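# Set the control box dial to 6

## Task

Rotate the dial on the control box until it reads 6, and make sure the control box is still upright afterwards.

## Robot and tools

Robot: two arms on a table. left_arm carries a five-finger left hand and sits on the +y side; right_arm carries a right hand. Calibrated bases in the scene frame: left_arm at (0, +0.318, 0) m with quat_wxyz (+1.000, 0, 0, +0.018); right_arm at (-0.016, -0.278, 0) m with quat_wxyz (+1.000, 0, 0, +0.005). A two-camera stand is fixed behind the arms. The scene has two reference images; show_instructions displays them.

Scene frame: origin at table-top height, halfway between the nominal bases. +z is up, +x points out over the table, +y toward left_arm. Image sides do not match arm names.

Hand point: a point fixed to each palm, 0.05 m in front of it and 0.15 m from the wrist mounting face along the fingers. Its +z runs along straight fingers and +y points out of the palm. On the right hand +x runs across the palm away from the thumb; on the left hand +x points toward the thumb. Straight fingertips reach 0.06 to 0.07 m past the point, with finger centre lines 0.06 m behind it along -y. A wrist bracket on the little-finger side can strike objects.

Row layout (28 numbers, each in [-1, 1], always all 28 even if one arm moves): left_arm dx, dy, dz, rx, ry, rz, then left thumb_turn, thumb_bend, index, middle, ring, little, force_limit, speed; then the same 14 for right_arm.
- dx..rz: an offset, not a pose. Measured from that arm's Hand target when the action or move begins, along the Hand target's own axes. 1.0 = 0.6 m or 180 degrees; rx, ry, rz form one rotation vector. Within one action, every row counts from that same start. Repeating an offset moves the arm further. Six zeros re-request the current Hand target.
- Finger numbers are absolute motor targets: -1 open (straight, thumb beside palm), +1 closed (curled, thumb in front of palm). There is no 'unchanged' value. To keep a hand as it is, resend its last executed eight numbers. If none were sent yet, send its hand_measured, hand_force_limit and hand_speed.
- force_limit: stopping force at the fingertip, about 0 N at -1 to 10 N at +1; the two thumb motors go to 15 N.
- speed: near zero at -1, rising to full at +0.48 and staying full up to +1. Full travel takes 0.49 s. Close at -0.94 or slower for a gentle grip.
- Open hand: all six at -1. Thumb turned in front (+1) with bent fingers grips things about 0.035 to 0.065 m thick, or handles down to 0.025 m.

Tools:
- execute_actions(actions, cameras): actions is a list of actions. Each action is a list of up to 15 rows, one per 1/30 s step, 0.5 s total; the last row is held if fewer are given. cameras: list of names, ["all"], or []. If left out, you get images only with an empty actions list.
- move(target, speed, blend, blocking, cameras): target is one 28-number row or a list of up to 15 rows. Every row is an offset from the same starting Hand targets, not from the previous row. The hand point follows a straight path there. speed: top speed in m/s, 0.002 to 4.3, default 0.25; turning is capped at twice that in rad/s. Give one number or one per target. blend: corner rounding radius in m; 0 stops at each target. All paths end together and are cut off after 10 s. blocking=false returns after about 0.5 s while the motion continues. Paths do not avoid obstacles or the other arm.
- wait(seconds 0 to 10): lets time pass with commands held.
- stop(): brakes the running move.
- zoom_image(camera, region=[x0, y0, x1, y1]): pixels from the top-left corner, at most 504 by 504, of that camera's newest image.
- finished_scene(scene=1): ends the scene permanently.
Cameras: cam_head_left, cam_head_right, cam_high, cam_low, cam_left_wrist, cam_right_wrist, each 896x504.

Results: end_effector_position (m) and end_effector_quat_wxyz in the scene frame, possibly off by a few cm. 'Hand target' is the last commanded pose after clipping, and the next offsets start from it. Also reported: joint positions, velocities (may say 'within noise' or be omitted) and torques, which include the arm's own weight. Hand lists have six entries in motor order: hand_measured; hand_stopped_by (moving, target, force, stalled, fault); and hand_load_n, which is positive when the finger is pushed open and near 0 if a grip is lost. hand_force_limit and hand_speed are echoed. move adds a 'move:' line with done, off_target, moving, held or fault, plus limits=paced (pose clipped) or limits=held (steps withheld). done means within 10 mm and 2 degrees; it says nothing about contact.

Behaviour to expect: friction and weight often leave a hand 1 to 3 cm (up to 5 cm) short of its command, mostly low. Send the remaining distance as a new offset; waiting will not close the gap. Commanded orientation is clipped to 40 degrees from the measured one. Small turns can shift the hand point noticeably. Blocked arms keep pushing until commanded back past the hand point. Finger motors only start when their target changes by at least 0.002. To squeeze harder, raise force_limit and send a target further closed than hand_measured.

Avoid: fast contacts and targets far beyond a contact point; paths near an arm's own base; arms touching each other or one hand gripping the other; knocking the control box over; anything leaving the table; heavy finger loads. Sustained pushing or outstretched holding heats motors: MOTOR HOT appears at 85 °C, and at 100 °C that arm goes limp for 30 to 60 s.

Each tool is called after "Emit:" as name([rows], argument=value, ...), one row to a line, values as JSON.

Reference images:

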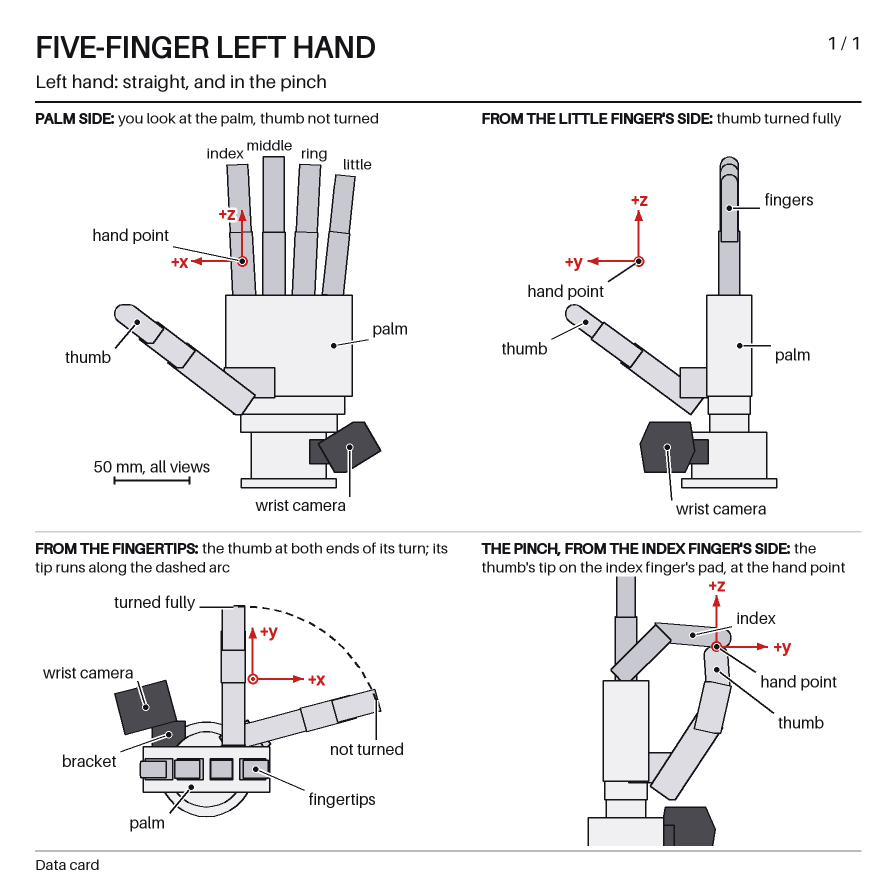

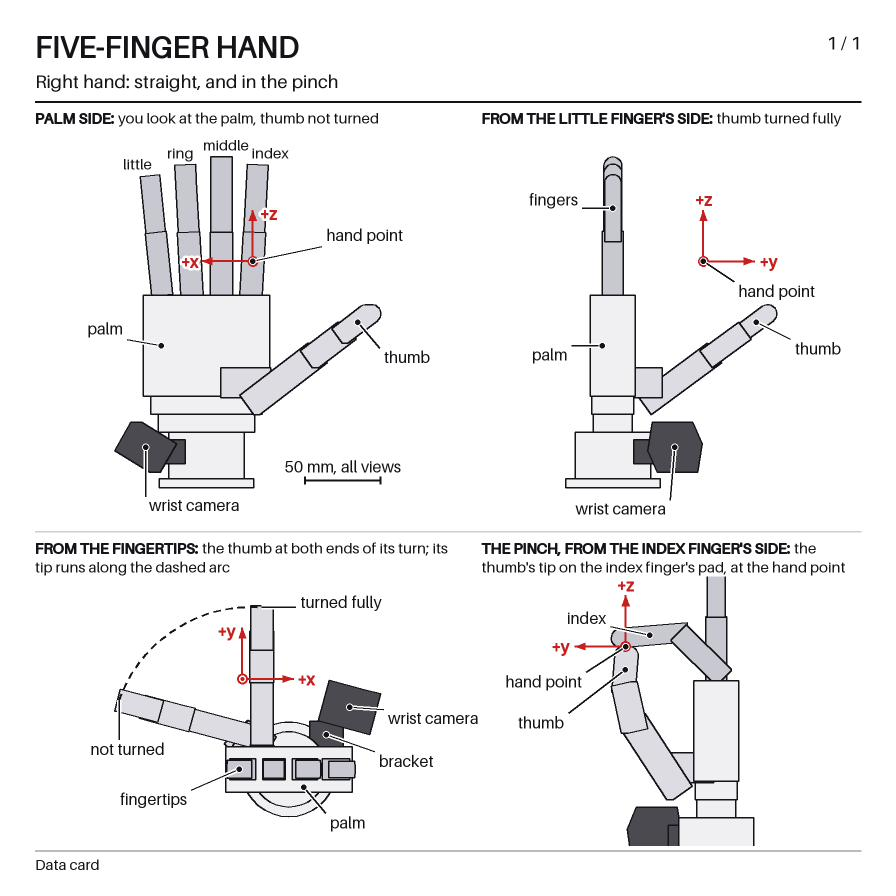

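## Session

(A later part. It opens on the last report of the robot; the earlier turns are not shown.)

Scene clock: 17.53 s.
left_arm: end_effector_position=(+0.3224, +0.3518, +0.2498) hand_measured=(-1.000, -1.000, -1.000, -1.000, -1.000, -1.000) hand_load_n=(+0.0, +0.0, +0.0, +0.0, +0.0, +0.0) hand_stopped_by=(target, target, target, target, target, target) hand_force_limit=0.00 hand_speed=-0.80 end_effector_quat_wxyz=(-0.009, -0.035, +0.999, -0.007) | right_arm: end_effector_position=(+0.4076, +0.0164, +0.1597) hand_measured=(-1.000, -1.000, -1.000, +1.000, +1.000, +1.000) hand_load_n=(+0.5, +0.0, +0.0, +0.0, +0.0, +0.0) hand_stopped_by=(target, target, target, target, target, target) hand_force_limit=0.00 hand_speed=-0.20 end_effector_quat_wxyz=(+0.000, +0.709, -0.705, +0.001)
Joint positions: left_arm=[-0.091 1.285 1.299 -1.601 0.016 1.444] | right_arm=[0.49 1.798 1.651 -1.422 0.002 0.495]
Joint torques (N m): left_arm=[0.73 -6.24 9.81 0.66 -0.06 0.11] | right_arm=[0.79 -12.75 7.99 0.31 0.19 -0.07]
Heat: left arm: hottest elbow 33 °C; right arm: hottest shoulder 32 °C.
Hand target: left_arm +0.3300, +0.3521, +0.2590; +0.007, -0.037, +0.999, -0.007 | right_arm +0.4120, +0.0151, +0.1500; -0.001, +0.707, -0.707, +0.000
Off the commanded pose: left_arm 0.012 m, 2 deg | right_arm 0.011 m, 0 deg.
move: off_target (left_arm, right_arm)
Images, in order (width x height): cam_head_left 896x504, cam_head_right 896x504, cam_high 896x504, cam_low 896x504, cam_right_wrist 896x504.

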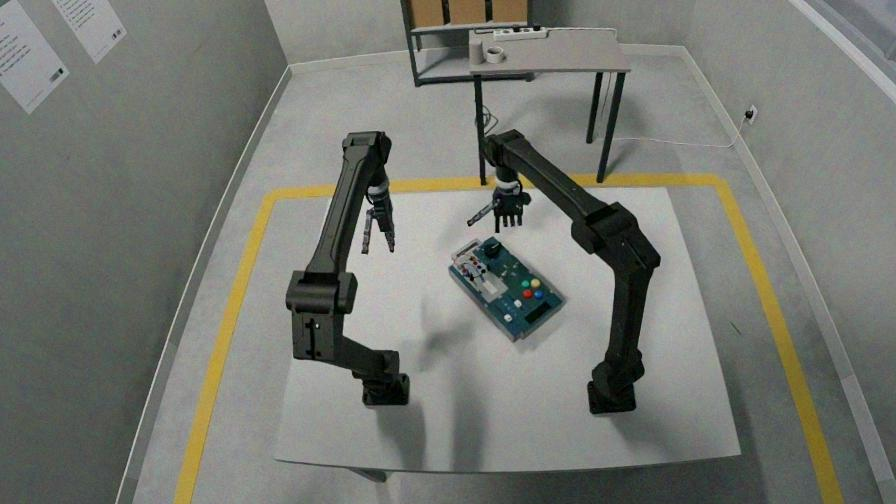

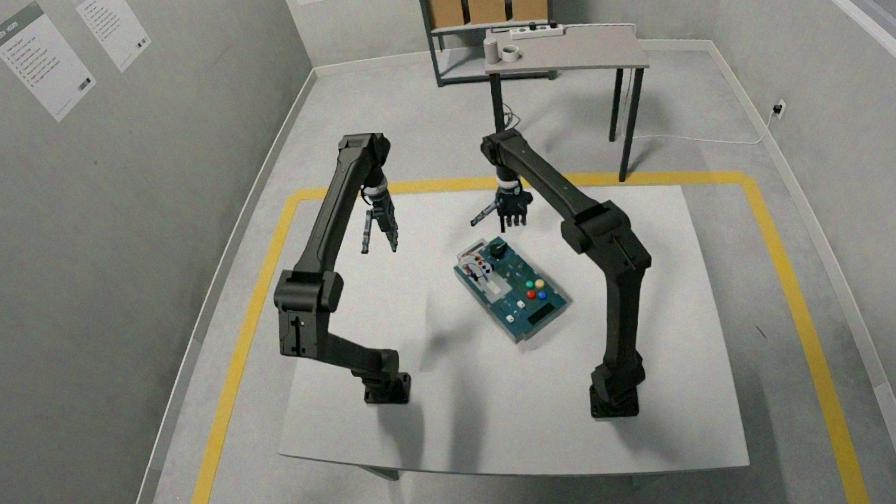

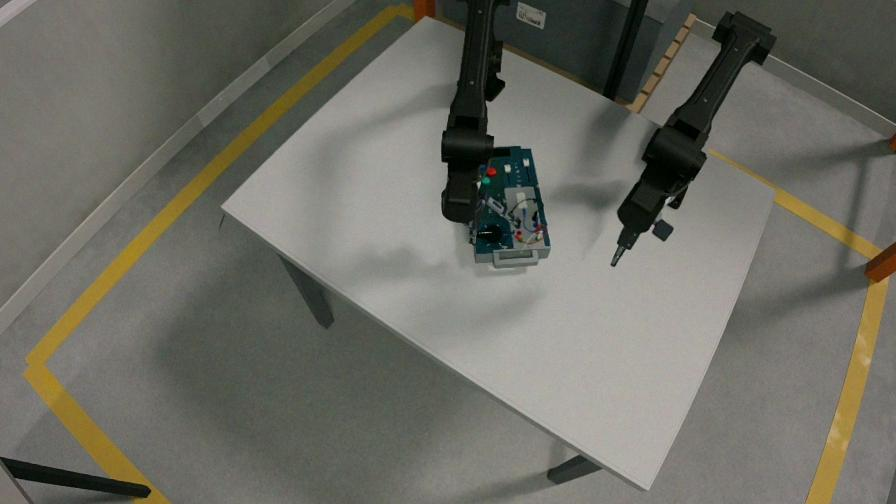

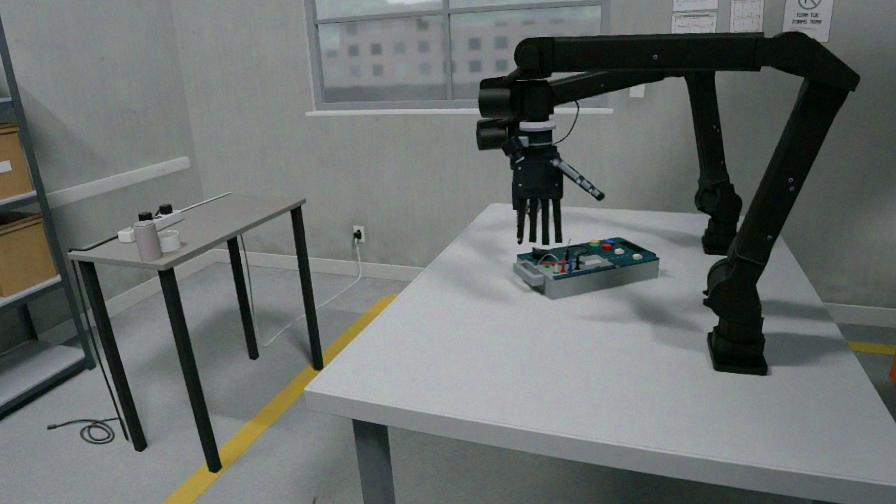

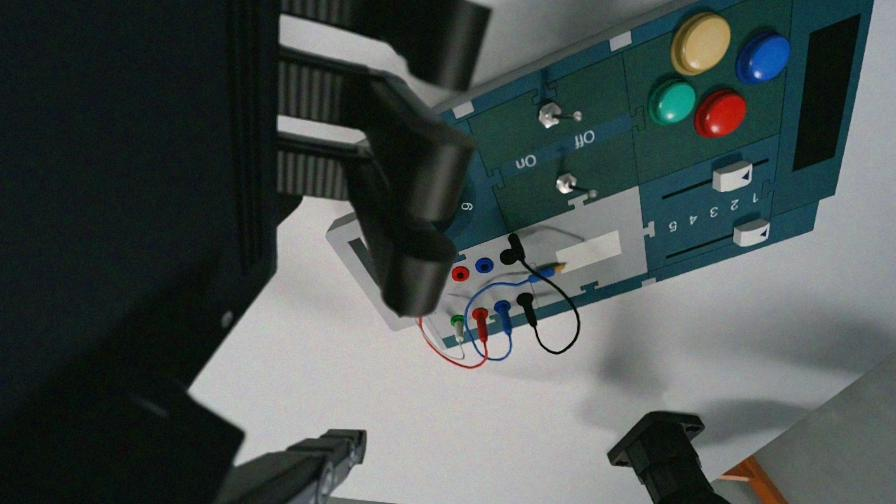

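Emit:
move(target=[0,0,0,0,0,0,-1,-1,-1,-1,-1,-1,0,-0.8,-0.014,0.035,0.0167,0,0,0,-1,-1,-1,1,1,1,0,-0.2], speed=0.06, cameras=["cam_head_left","cam_head_right","cam_high","cam_low","cam_right_wrist"])

Emit:
zoom_image(camera="cam_high", region=[460, 200, 530, 270])

Emit:
zoom_image(camera="cam_head_left", region=[460, 200, 530, 270])

Emit:
zoom_image(camera="cam_head_right", region=[465, 200, 535, 270])

Emit:
zoom_image(camera="cam_low", region=[500, 210, 600, 300])

Scene clock: 22.80 s.
left_arm: end_effector_position=(+0.3224, +0.3518, +0.2498) hand_measured=(-1.000, -1.000, -1.000, -1.000, -1.000, -1.000) hand_load_n=(+0.0, +0.0, +0.0, +0.0, +0.0, +0.0) hand_stopped_by=(target, target, target, target, target, target) hand_force_limit=0.00 hand_speed=-0.80 end_effector_quat_wxyz=(-0.009, -0.035, +0.999, -0.007) | right_arm: end_effector_position=(+0.3925, +0.0186, +0.1375) hand_measured=(-1.000, -1.000, -1.000, +1.000, +1.000, +1.000) hand_load_n=(+0.0, +0.0, +0.0, +0.0, +0.0, +0.0) hand_stopped_by=(target, target, target, target, target, target) hand_force_limit=0.00 hand_speed=-0.20 end_effector_quat_wxyz=(+0.011, +0.709, -0.705, -0.002)
Joint positions: left_arm=[-0.091 1.285 1.299 -1.601 0.016 1.444] | right_arm=[0.507 1.794 1.583 -1.382 0.002 0.512]
Joint torques (N m): left_arm=[0.32 -6.59 9.68 0.57 -0.04 0.1] | right_arm=[2.14 -14.74 7.54 0.28 0.11 0.17]
Motor temperatures (°C): left_arm=[29 31 34 29 28 28] | right_arm=[31 32 33 31 31 31]
Heat: left arm: hottest elbow 34 °C; right arm: hottest elbow 33 °C.
Hand target: left_arm +0.3300, +0.3521, +0.2590; +0.007, -0.037, +0.999, -0.007 | right_arm +0.3910, +0.0235, +0.1400; -0.001, +0.707, -0.707, +0.000
Off the commanded pose: left_arm 0.012 m, 2 deg | right_arm 0.006 m, 1 deg.
move: off_target (left_arm)
Images, in order (width x height): cam_head_left 896x504, cam_head_right 896x504, cam_high 896x504, cam_low 896x504, cam_right_wrist 896x504.

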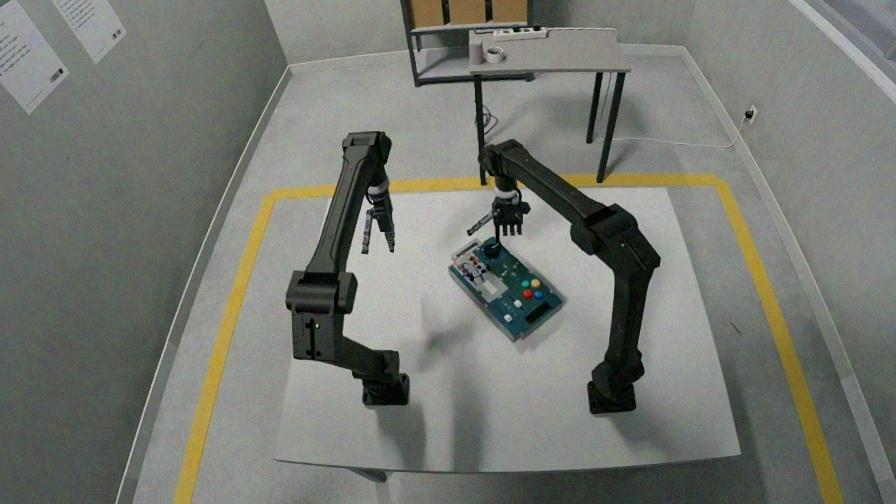

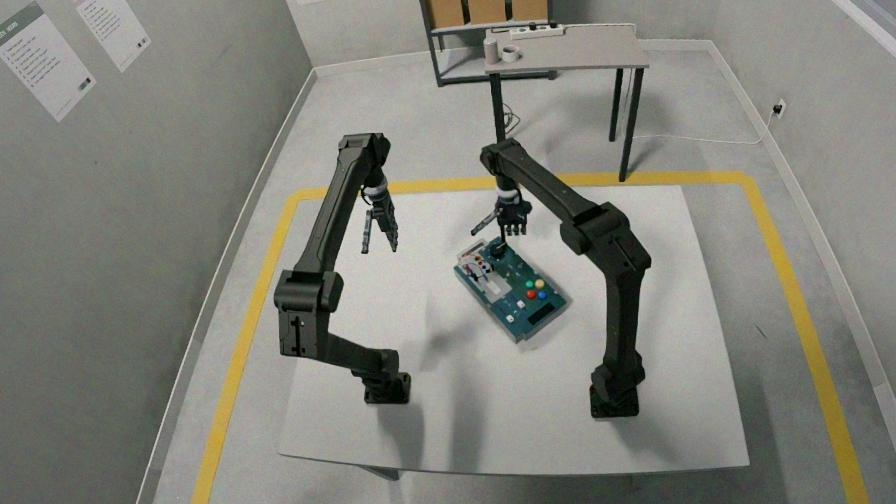

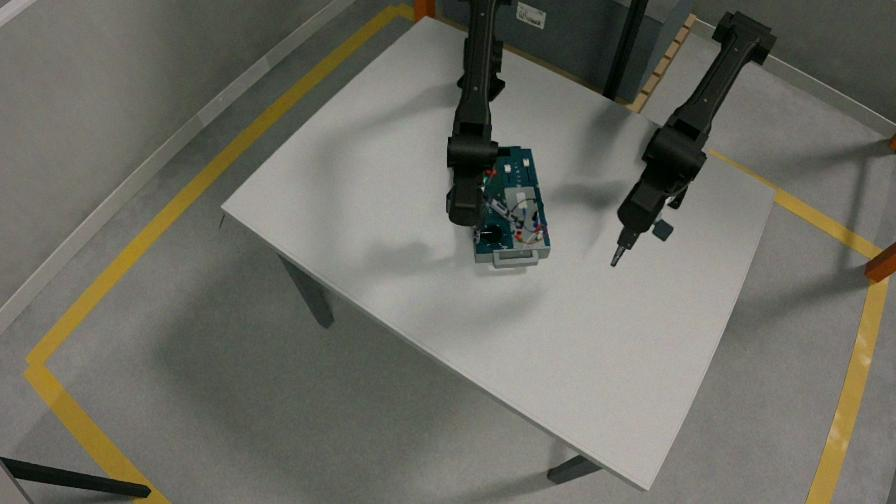

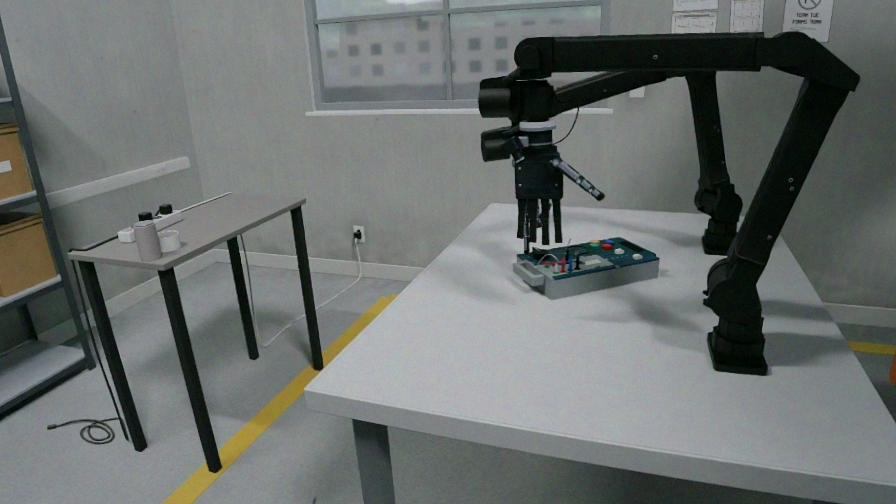

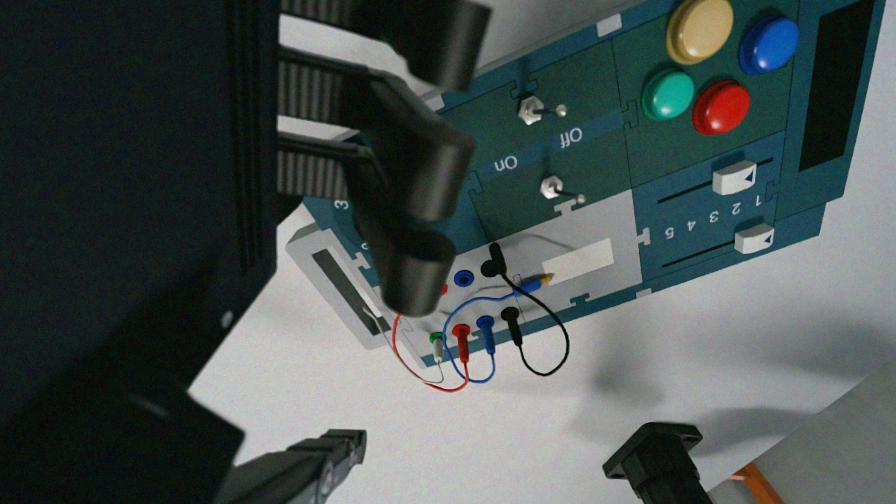

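Scaled by 7.200 from the camera's 896x504 image, which has a finer 1280x720 frame.

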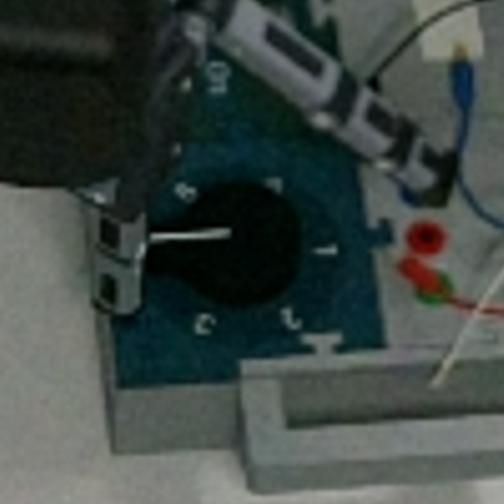

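Scaled by 7.200 from the camera's 896x504 image, which has a finer 1280x720 frame.

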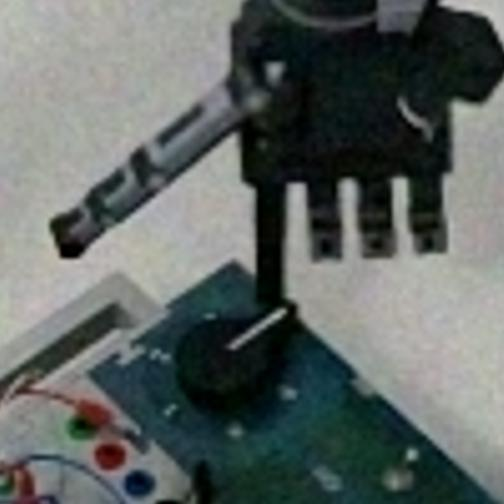

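Scaled by 7.200 from the camera's 896x504 image, which has a finer 1280x720 frame.

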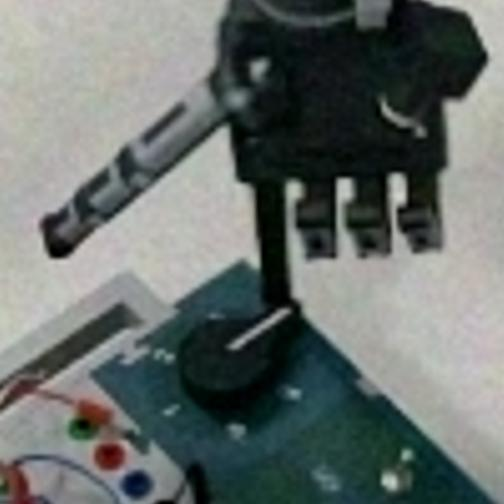

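Scaled by 5.040 from the camera's 896x504 image, which has a finer 1280x720 frame.

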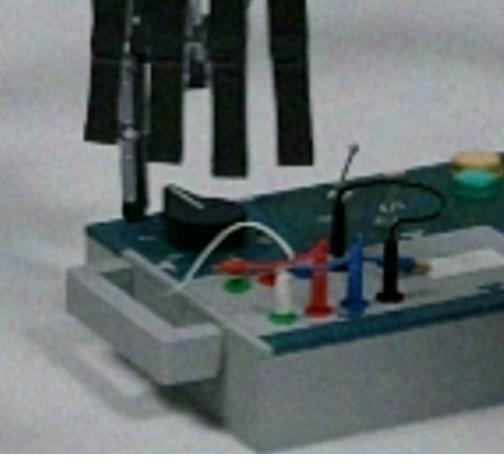

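Emit:
move(target=[0,0,0,0,0,0,-1,-1,-1,-1,-1,-1,0,-0.8,0.0283,0.0275,0,0,0,0,-1,-1,-1,1,1,1,0,-0.2], speed=0.04, cameras=["cam_head_left","cam_high","cam_low","cam_right_wrist"])

Emit:
zoom_image(camera="cam_high", region=[460, 200, 530, 270])

Emit:
zoom_image(camera="cam_head_left", region=[460, 200, 530, 270])

Emit:
zoom_image(camera="cam_low", region=[500, 210, 600, 300])

Scene clock: 25.33 s.
left_arm: end_effector_position=(+0.3224, +0.3518, +0.2498) hand_measured=(-1.000, -1.000, -1.000, -1.000, -1.000, -1.000) hand_load_n=(+0.0, +0.0, +0.0, +0.0, +0.0, +0.0) hand_stopped_by=(target, target, target, target, target, target) hand_force_limit=0.00 hand_speed=-0.80 end_effector_quat_wxyz=(-0.009, -0.035, +0.999, -0.007) | right_arm: end_effector_position=(+0.3779, +0.0095, +0.1357) hand_measured=(-1.000, -1.000, -1.000, +1.000, +1.000, +1.000) hand_load_n=(+0.0, +0.0, +0.0, +0.0, +0.0, +0.0) hand_stopped_by=(target, target, target, target, target, target) hand_force_limit=0.00 hand_speed=-0.20 end_effector_quat_wxyz=(+0.004, +0.708, -0.706, +0.001)
Joint positions: left_arm=[-0.091 1.285 1.299 -1.601 0.016 1.444] | right_arm=[0.506 1.74 1.506 -1.344 0.004 0.514]
Joint torques (N m): left_arm=[-0.03 -6.65 9.68 0.62 -0.05 0.09] | right_arm=[1.08 -14.33 7.36 -0.09 0.12 0.03]
Heat: left arm: hottest elbow 34 °C; right arm: hottest elbow 33 °C.
Hand target: left_arm +0.3300, +0.3521, +0.2590; +0.007, -0.037, +0.999, -0.007 | right_arm +0.3745, +0.0066, +0.1399; -0.001, +0.707, -0.707, +0.000
Off the commanded pose: left_arm 0.012 m, 2 deg | right_arm 0.006 m, 1 deg.
move: off_target (left_arm)
Images, in order (width x height): cam_head_left 896x504, cam_high 896x504, cam_low 896x504, cam_right_wrist 896x504.

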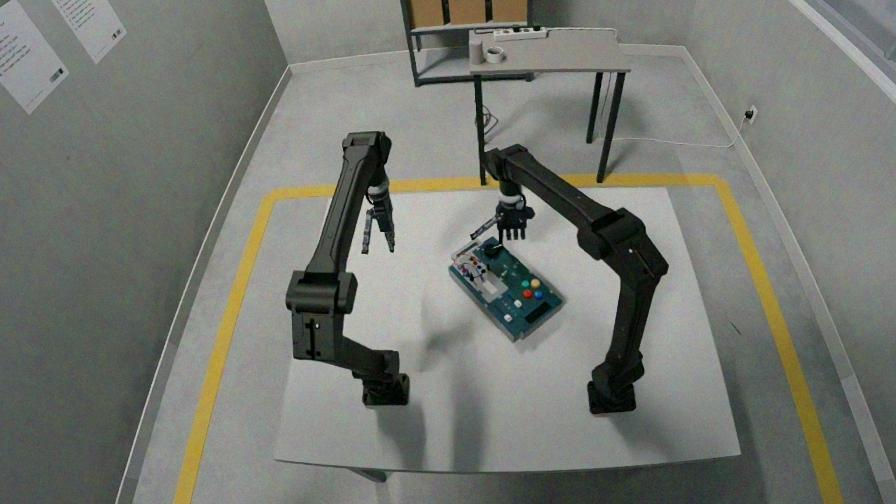

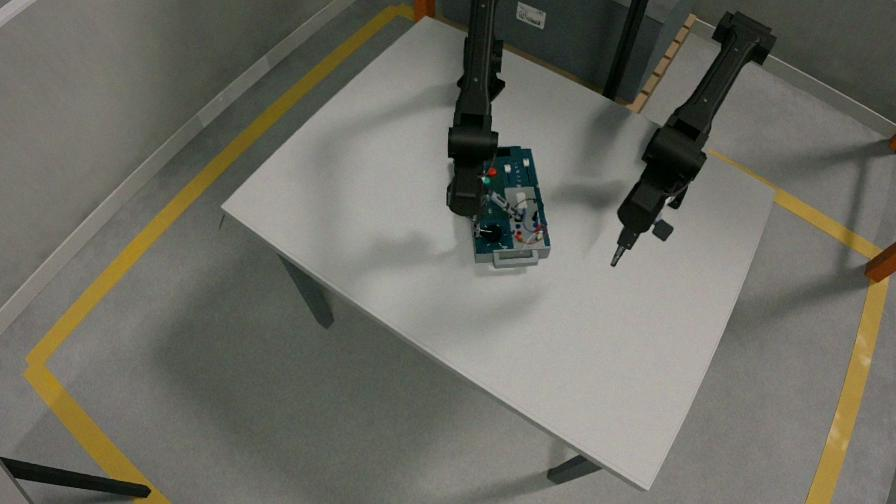

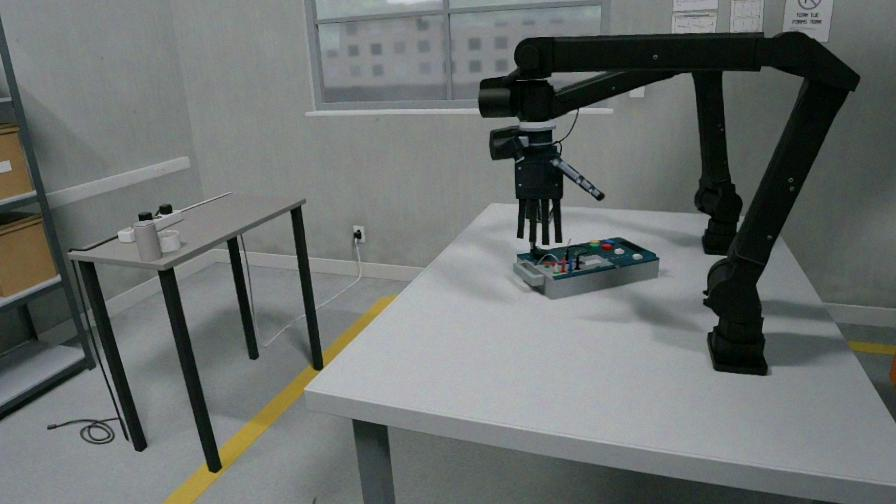

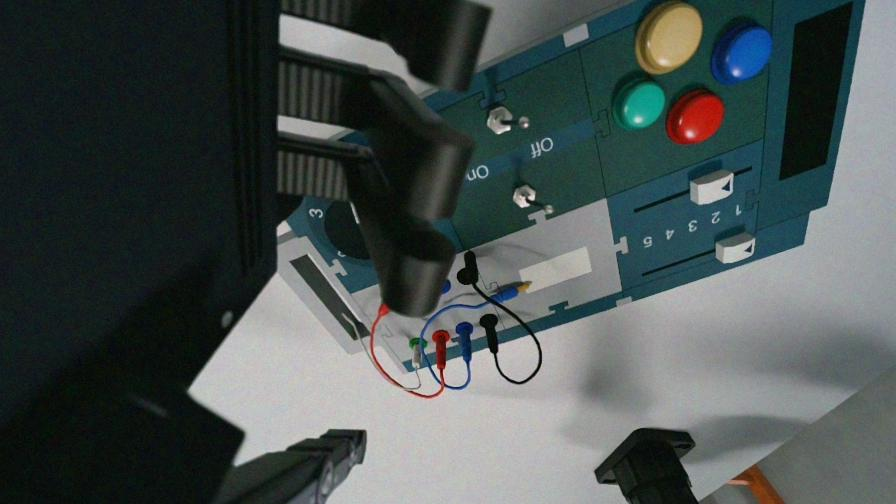

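Scaled by 7.200 from the camera's 896x504 image, which has a finer 1280x720 frame.

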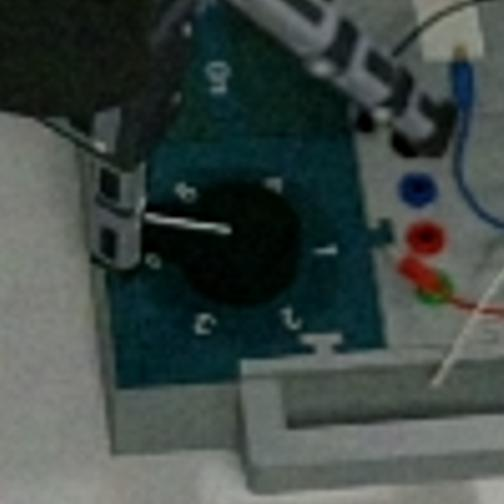

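Scaled by 7.200 from the camera's 896x504 image, which has a finer 1280x720 frame.

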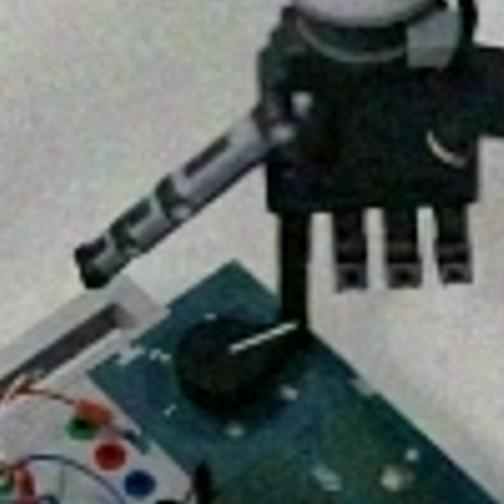

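Scaled by 5.040 from the camera's 896x504 image, which has a finer 1280x720 frame.

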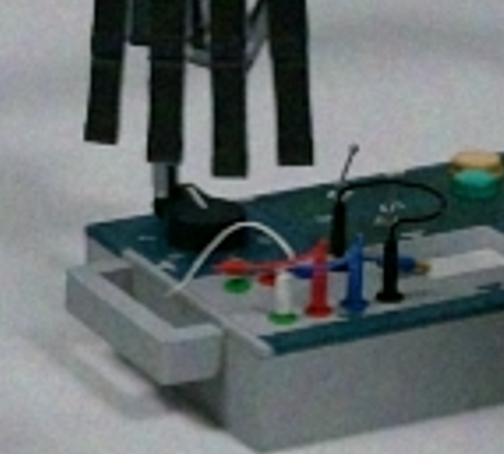

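Emit:
move([
  [0,0,0,0,0,0,-1,-1,-1,-1,-1,-1,0,-0.8,0.0043,0.0183,-0.004,0,0,0,-1,-1,-1,1,1,1,0,-0.2],
  [0,0,0,0,0,0,-1,-1,-1,-1,-1,-1,0,-0.8,0.0052,0.035,-0.006,0,0,0,-1,-1,-1,1,1,1,0,-0.2],
], speed=0.04, blend=[0.005, 0], cameras=["cam_head_left","cam_high","cam_low","cam_right_wrist"])

Emit:
zoom_image(camera="cam_high", region=[460, 200, 530, 270])

Emit:
zoom_image(camera="cam_head_left", region=[460, 200, 530, 270])

Emit:
zoom_image(camera="cam_low", region=[500, 210, 600, 300])

Scene clock: 27.20 s.
left_arm: end_effector_position=(+0.3224, +0.3518, +0.2498) hand_measured=(-1.000, -1.000, -1.000, -1.000, -1.000, -1.000) hand_load_n=(+0.0, +0.0, +0.0, +0.0, +0.5, +0.0) hand_stopped_by=(target, target, target, target, target, target) hand_force_limit=0.00 hand_speed=-0.80 end_effector_quat_wxyz=(-0.009, -0.035, +0.999, -0.007) | right_arm: end_effector_position=(+0.3547, -0.0017, +0.1387) hand_measured=(-1.000, -1.000, -1.000, +1.000, +1.000, +1.000) hand_load_n=(+0.0, +0.0, +0.0, +0.0, +0.0, +0.0) hand_stopped_by=(target, target, target, target, target, target) hand_force_limit=0.00 hand_speed=-0.20 end_effector_quat_wxyz=(+0.013, +0.710, -0.704, -0.002)
Joint positions: left_arm=[-0.091 1.285 1.299 -1.601 0.016 1.444] | right_arm=[0.51 1.687 1.441 -1.351 0.004 0.512]
Joint torques (N m): left_arm=[-0.03 -6.48 9.77 0.66 -0.05 0.11] | right_arm=[2.08 -13.51 7.72 0.13 0.11 0.16]
Heat: left arm: hottest elbow 34 °C; right arm: hottest shoulder 33 °C.
Hand target: left_arm +0.3300, +0.3521, +0.2590; +0.007, -0.037, +0.999, -0.007 | right_arm +0.3534, +0.0034, +0.1435; -0.001, +0.707, -0.707, +0.000
Off the commanded pose: left_arm 0.012 m, 2 deg | right_arm 0.007 m, 2 deg.
move: off_target (left_arm)
Images, in order (width x height): cam_head_left 896x504, cam_high 896x504, cam_low 896x504, cam_right_wrist 896x504.

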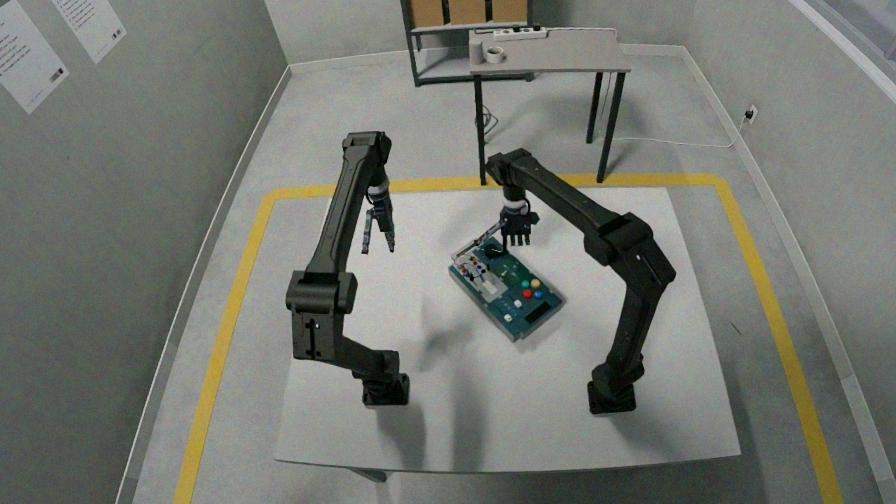

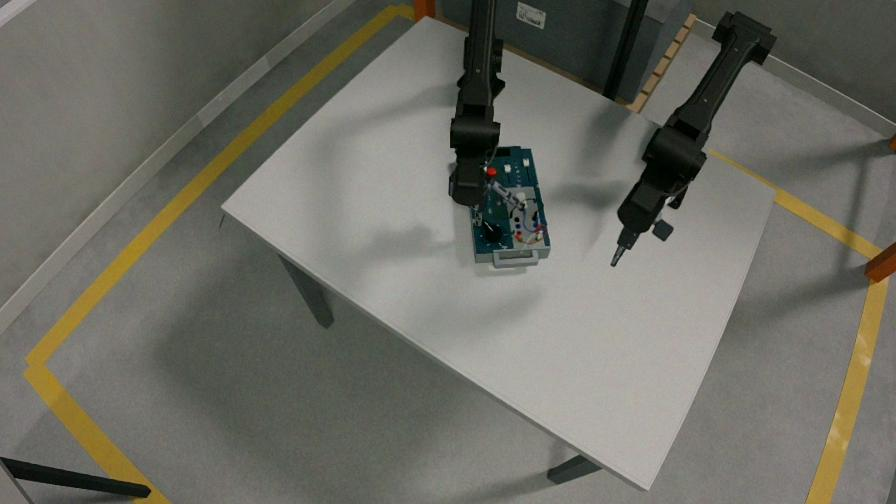

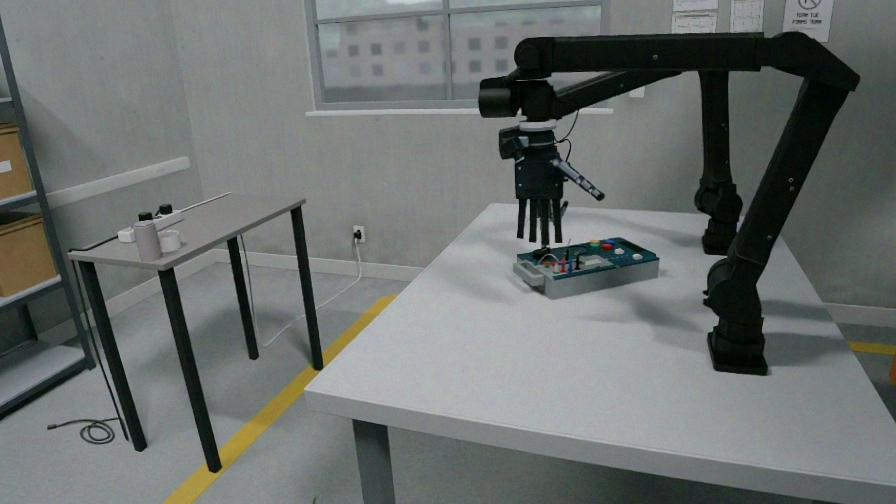

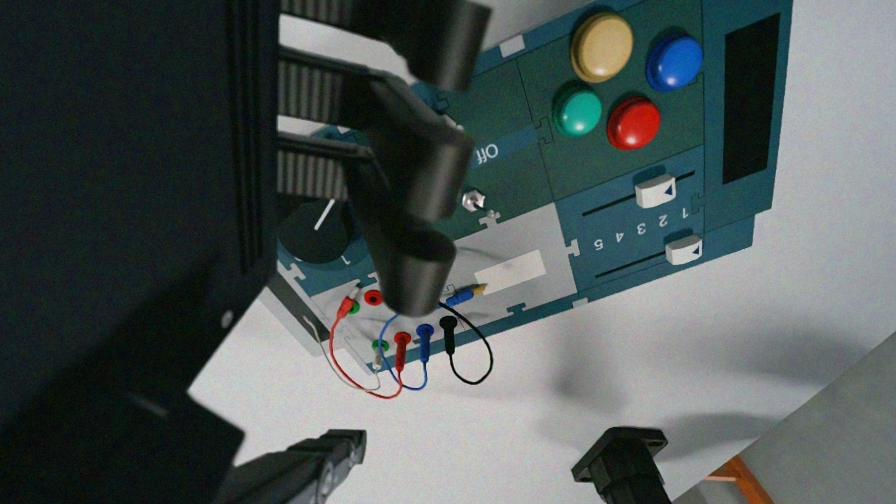

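Scaled by 7.200 from the camera's 896x504 image, which has a finer 1280x720 frame.

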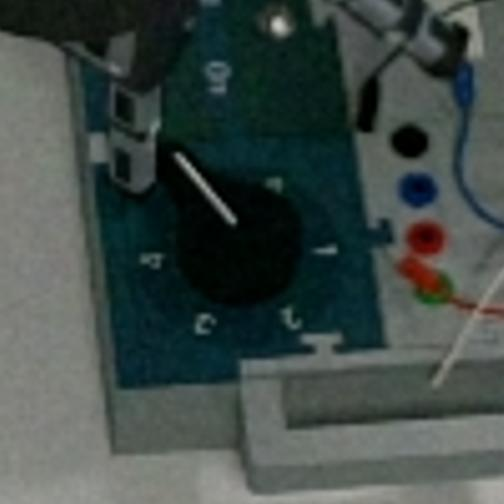

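Scaled by 7.200 from the camera's 896x504 image, which has a finer 1280x720 frame.

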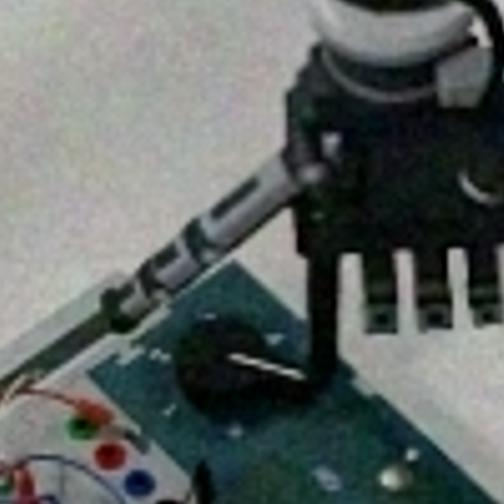

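Scaled by 5.040 from the camera's 896x504 image, which has a finer 1280x720 frame.

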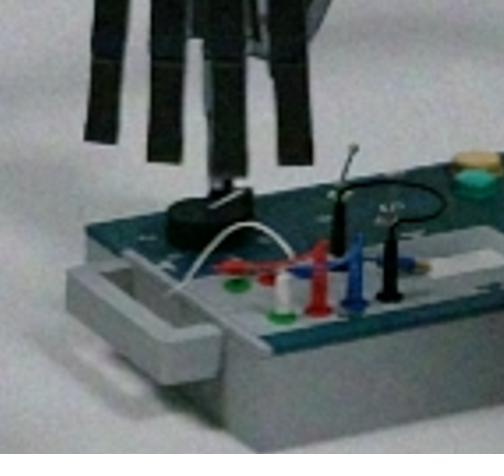

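Emit:
move(target=[0,0,0,0,0,0,-1,-1,-1,-1,-1,-1,0,-0.8,-0.012,-0.0235,0,0,0,0,-1,-1,-1,1,1,1,0,-0.2], speed=0.05)

Scene clock: 29.17 s.
left_arm: end_effector_position=(+0.3224, +0.3518, +0.2498) hand_measured=(-1.000, -1.000, -1.000, -1.000, -1.000, -1.000) hand_load_n=(+0.0, +0.0, +0.0, +0.0, +0.0, +0.0) hand_stopped_by=(target, target, target, target, target, target) hand_force_limit=0.00 hand_speed=-0.80 end_effector_quat_wxyz=(-0.009, -0.035, +0.999, -0.007) | right_arm: end_effector_position=(+0.3547, -0.0017, +0.1387) hand_measured=(-1.000, -1.000, -1.000, +1.000, +1.000, +1.000) hand_load_n=(+0.0, +0.0, +0.0, +0.0, +0.0, +0.0) hand_stopped_by=(target, target, target, target, target, target) hand_force_limit=0.00 hand_speed=-0.20 end_effector_quat_wxyz=(+0.013, +0.710, -0.704, -0.002)
Joint positions: left_arm=[-0.091 1.285 1.299 -1.601 0.016 1.444] | right_arm=[0.51 1.687 1.441 -1.351 0.004 0.512]
Joint torques (N m): left_arm=[0.21 -6.59 9.74 0.69 -0.05 0.1] | right_arm=[1.96 -10.46 11.74 -0.32 0.11 0.15]
Heat: left arm: hottest elbow 34 °C; right arm: hottest shoulder 33 °C.
Hand target: left_arm +0.3300, +0.3521, +0.2590; +0.007, -0.037, +0.999, -0.007 | right_arm +0.3675, +0.0106, +0.1436; -0.001, +0.707, -0.707, +0.000
Off the commanded pose: left_arm 0.012 m, 2 deg | right_arm 0.018 m, 2 deg.
move: off_target (left_arm, right_arm)

Emit:
move(target=[0,0,0,0,0,0,-1,-1,-1,-1,-1,-1,0,-0.8,-0.0092,-0.0083,0,0,0,0,-1,-1,-1,1,1,1,0,-0.2], speed=0.05)

Scene clock: 30.43 s.
left_arm: end_effector_position=(+0.3224, +0.3518, +0.2498) hand_measured=(-1.000, -1.000, -1.000, -1.000, -1.000, -1.000) hand_load_n=(+0.0, +0.0, +0.0, +0.0, +0.0, +0.0) hand_stopped_by=(target, target, target, target, target, target) hand_force_limit=0.00 hand_speed=-0.80 end_effector_quat_wxyz=(-0.009, -0.035, +0.999, -0.007) | right_arm: end_effector_position=(+0.3575, +0.0011, +0.1360) hand_measured=(-1.000, -1.000, -1.000, +1.000, +1.000, +1.000) hand_load_n=(+0.0, +0.0, +0.0, +0.0, +0.0, +0.0) hand_stopped_by=(target, target, target, target, target, target) hand_force_limit=0.00 hand_speed=-0.20 end_effector_quat_wxyz=(+0.015, +0.709, -0.705, -0.002)
Joint positions: left_arm=[-0.091 1.285 1.299 -1.601 0.016 1.444] | right_arm=[0.512 1.7 1.451 -1.351 0.004 0.517]
Joint torques (N m): left_arm=[0.26 -6.48 9.68 0.54 -0.04 0.12] | right_arm=[2.2 -10.29 12.78 -0.54 0.1 0.17]
Heat: left arm: hottest elbow 35 °C; right arm: hottest shoulder 33 °C.
Hand target: left_arm +0.3300, +0.3521, +0.2590; +0.007, -0.037, +0.999, -0.007 | right_arm +0.3726, +0.0161, +0.1436; -0.001, +0.707, -0.707, +0.000
Off the commanded pose: left_arm 0.012 m, 2 deg | right_arm 0.023 m, 2 deg.
move: off_target (left_arm, right_arm)

Emit:
move(target=[0,0,0,0,0,0,-1,-1,-1,-1,-1,-1,0,-0.8,-0.0092,-0.0075,-0.006,0,0,0,-1,-1,-1,1,1,1,0,-0.2], speed=0.05, cameras=["cam_head_left","cam_high"])

Emit:
zoom_image(camera="cam_high", region=[460, 200, 530, 270])

Emit:
zoom_image(camera="cam_head_left", region=[460, 200, 530, 270])

Scene clock: 31.80 s.
left_arm: end_effector_position=(+0.3224, +0.3518, +0.2498) hand_measured=(-1.000, -1.000, -1.000, -1.000, -1.000, -1.000) hand_load_n=(+0.0, +0.0, +0.0, +0.0, +0.0, +0.0) hand_stopped_by=(target, target, target, target, target, target) hand_force_limit=0.00 hand_speed=-0.80 end_effector_quat_wxyz=(-0.009, -0.035, +0.999, -0.007) | right_arm: end_effector_position=(+0.3648, +0.0081, +0.1378) hand_measured=(-1.000, -1.000, -1.000, +1.000, +1.000, +1.000) hand_load_n=(+0.0, +0.0, +0.0, +0.0, +0.0, +0.0) hand_stopped_by=(target, target, target, target, target, target) hand_force_limit=0.00 hand_speed=-0.20 end_effector_quat_wxyz=(+0.009, +0.711, -0.703, -0.001)
Joint positions: left_arm=[-0.091 1.285 1.299 -1.601 0.016 1.444] | right_arm=[0.517 1.717 1.479 -1.351 0.004 0.517]
Joint torques (N m): left_arm=[0.38 -6.53 9.68 0.59 -0.05 0.1] | right_arm=[2.14 -10.75 12.97 -1.1 0.11 0.17]
Heat: left arm: hottest elbow 35 °C; right arm: hottest shoulder 33 °C.
Hand target: left_arm +0.3300, +0.3521, +0.2590; +0.007, -0.037, +0.999, -0.007 | right_arm +0.3770, +0.0216, +0.1472; -0.001, +0.707, -0.707, +0.000
Off the commanded pose: left_arm 0.012 m, 2 deg | right_arm 0.021 m, 1 deg.
move: off_target (left_arm, right_arm)
Images, in order (width x height): cam_head_left 896x504, cam_high 896x504.

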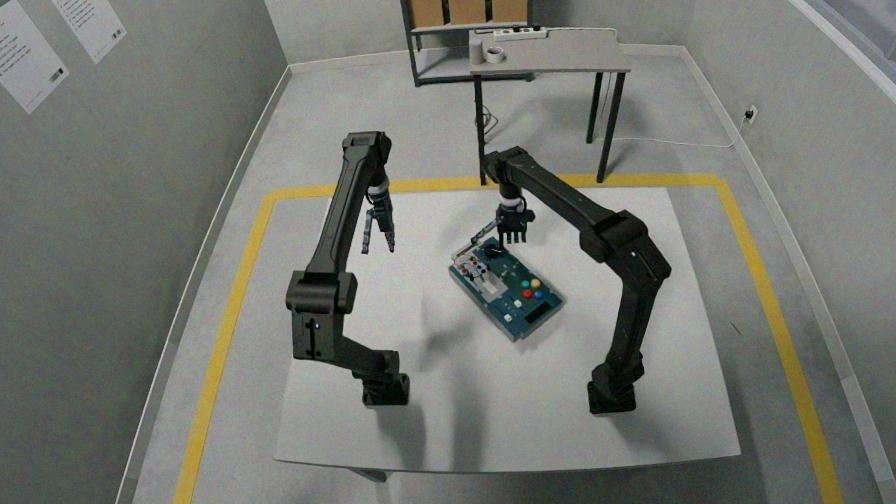

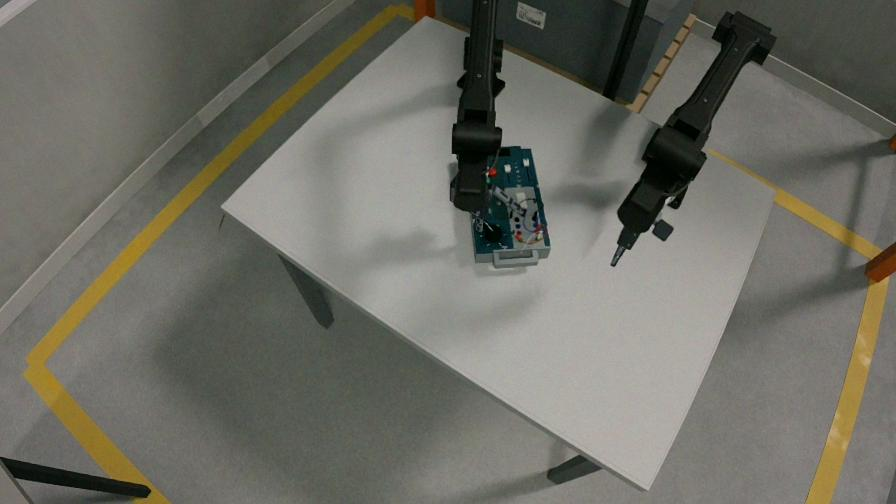

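Scaled by 7.200 from the camera's 896x504 image, which has a finer 1280x720 frame.

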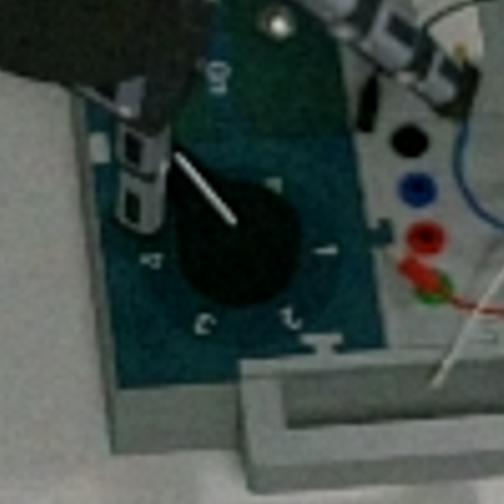

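Scaled by 7.200 from the camera's 896x504 image, which has a finer 1280x720 frame.

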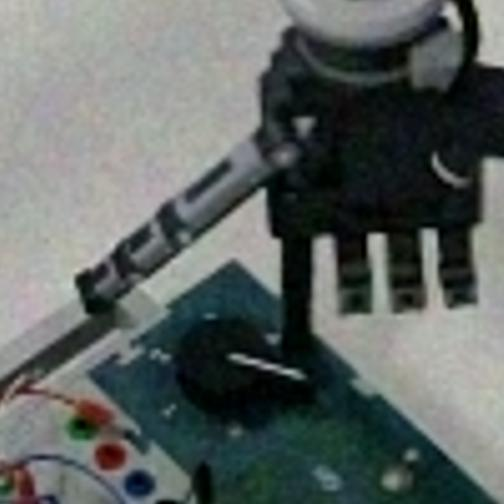

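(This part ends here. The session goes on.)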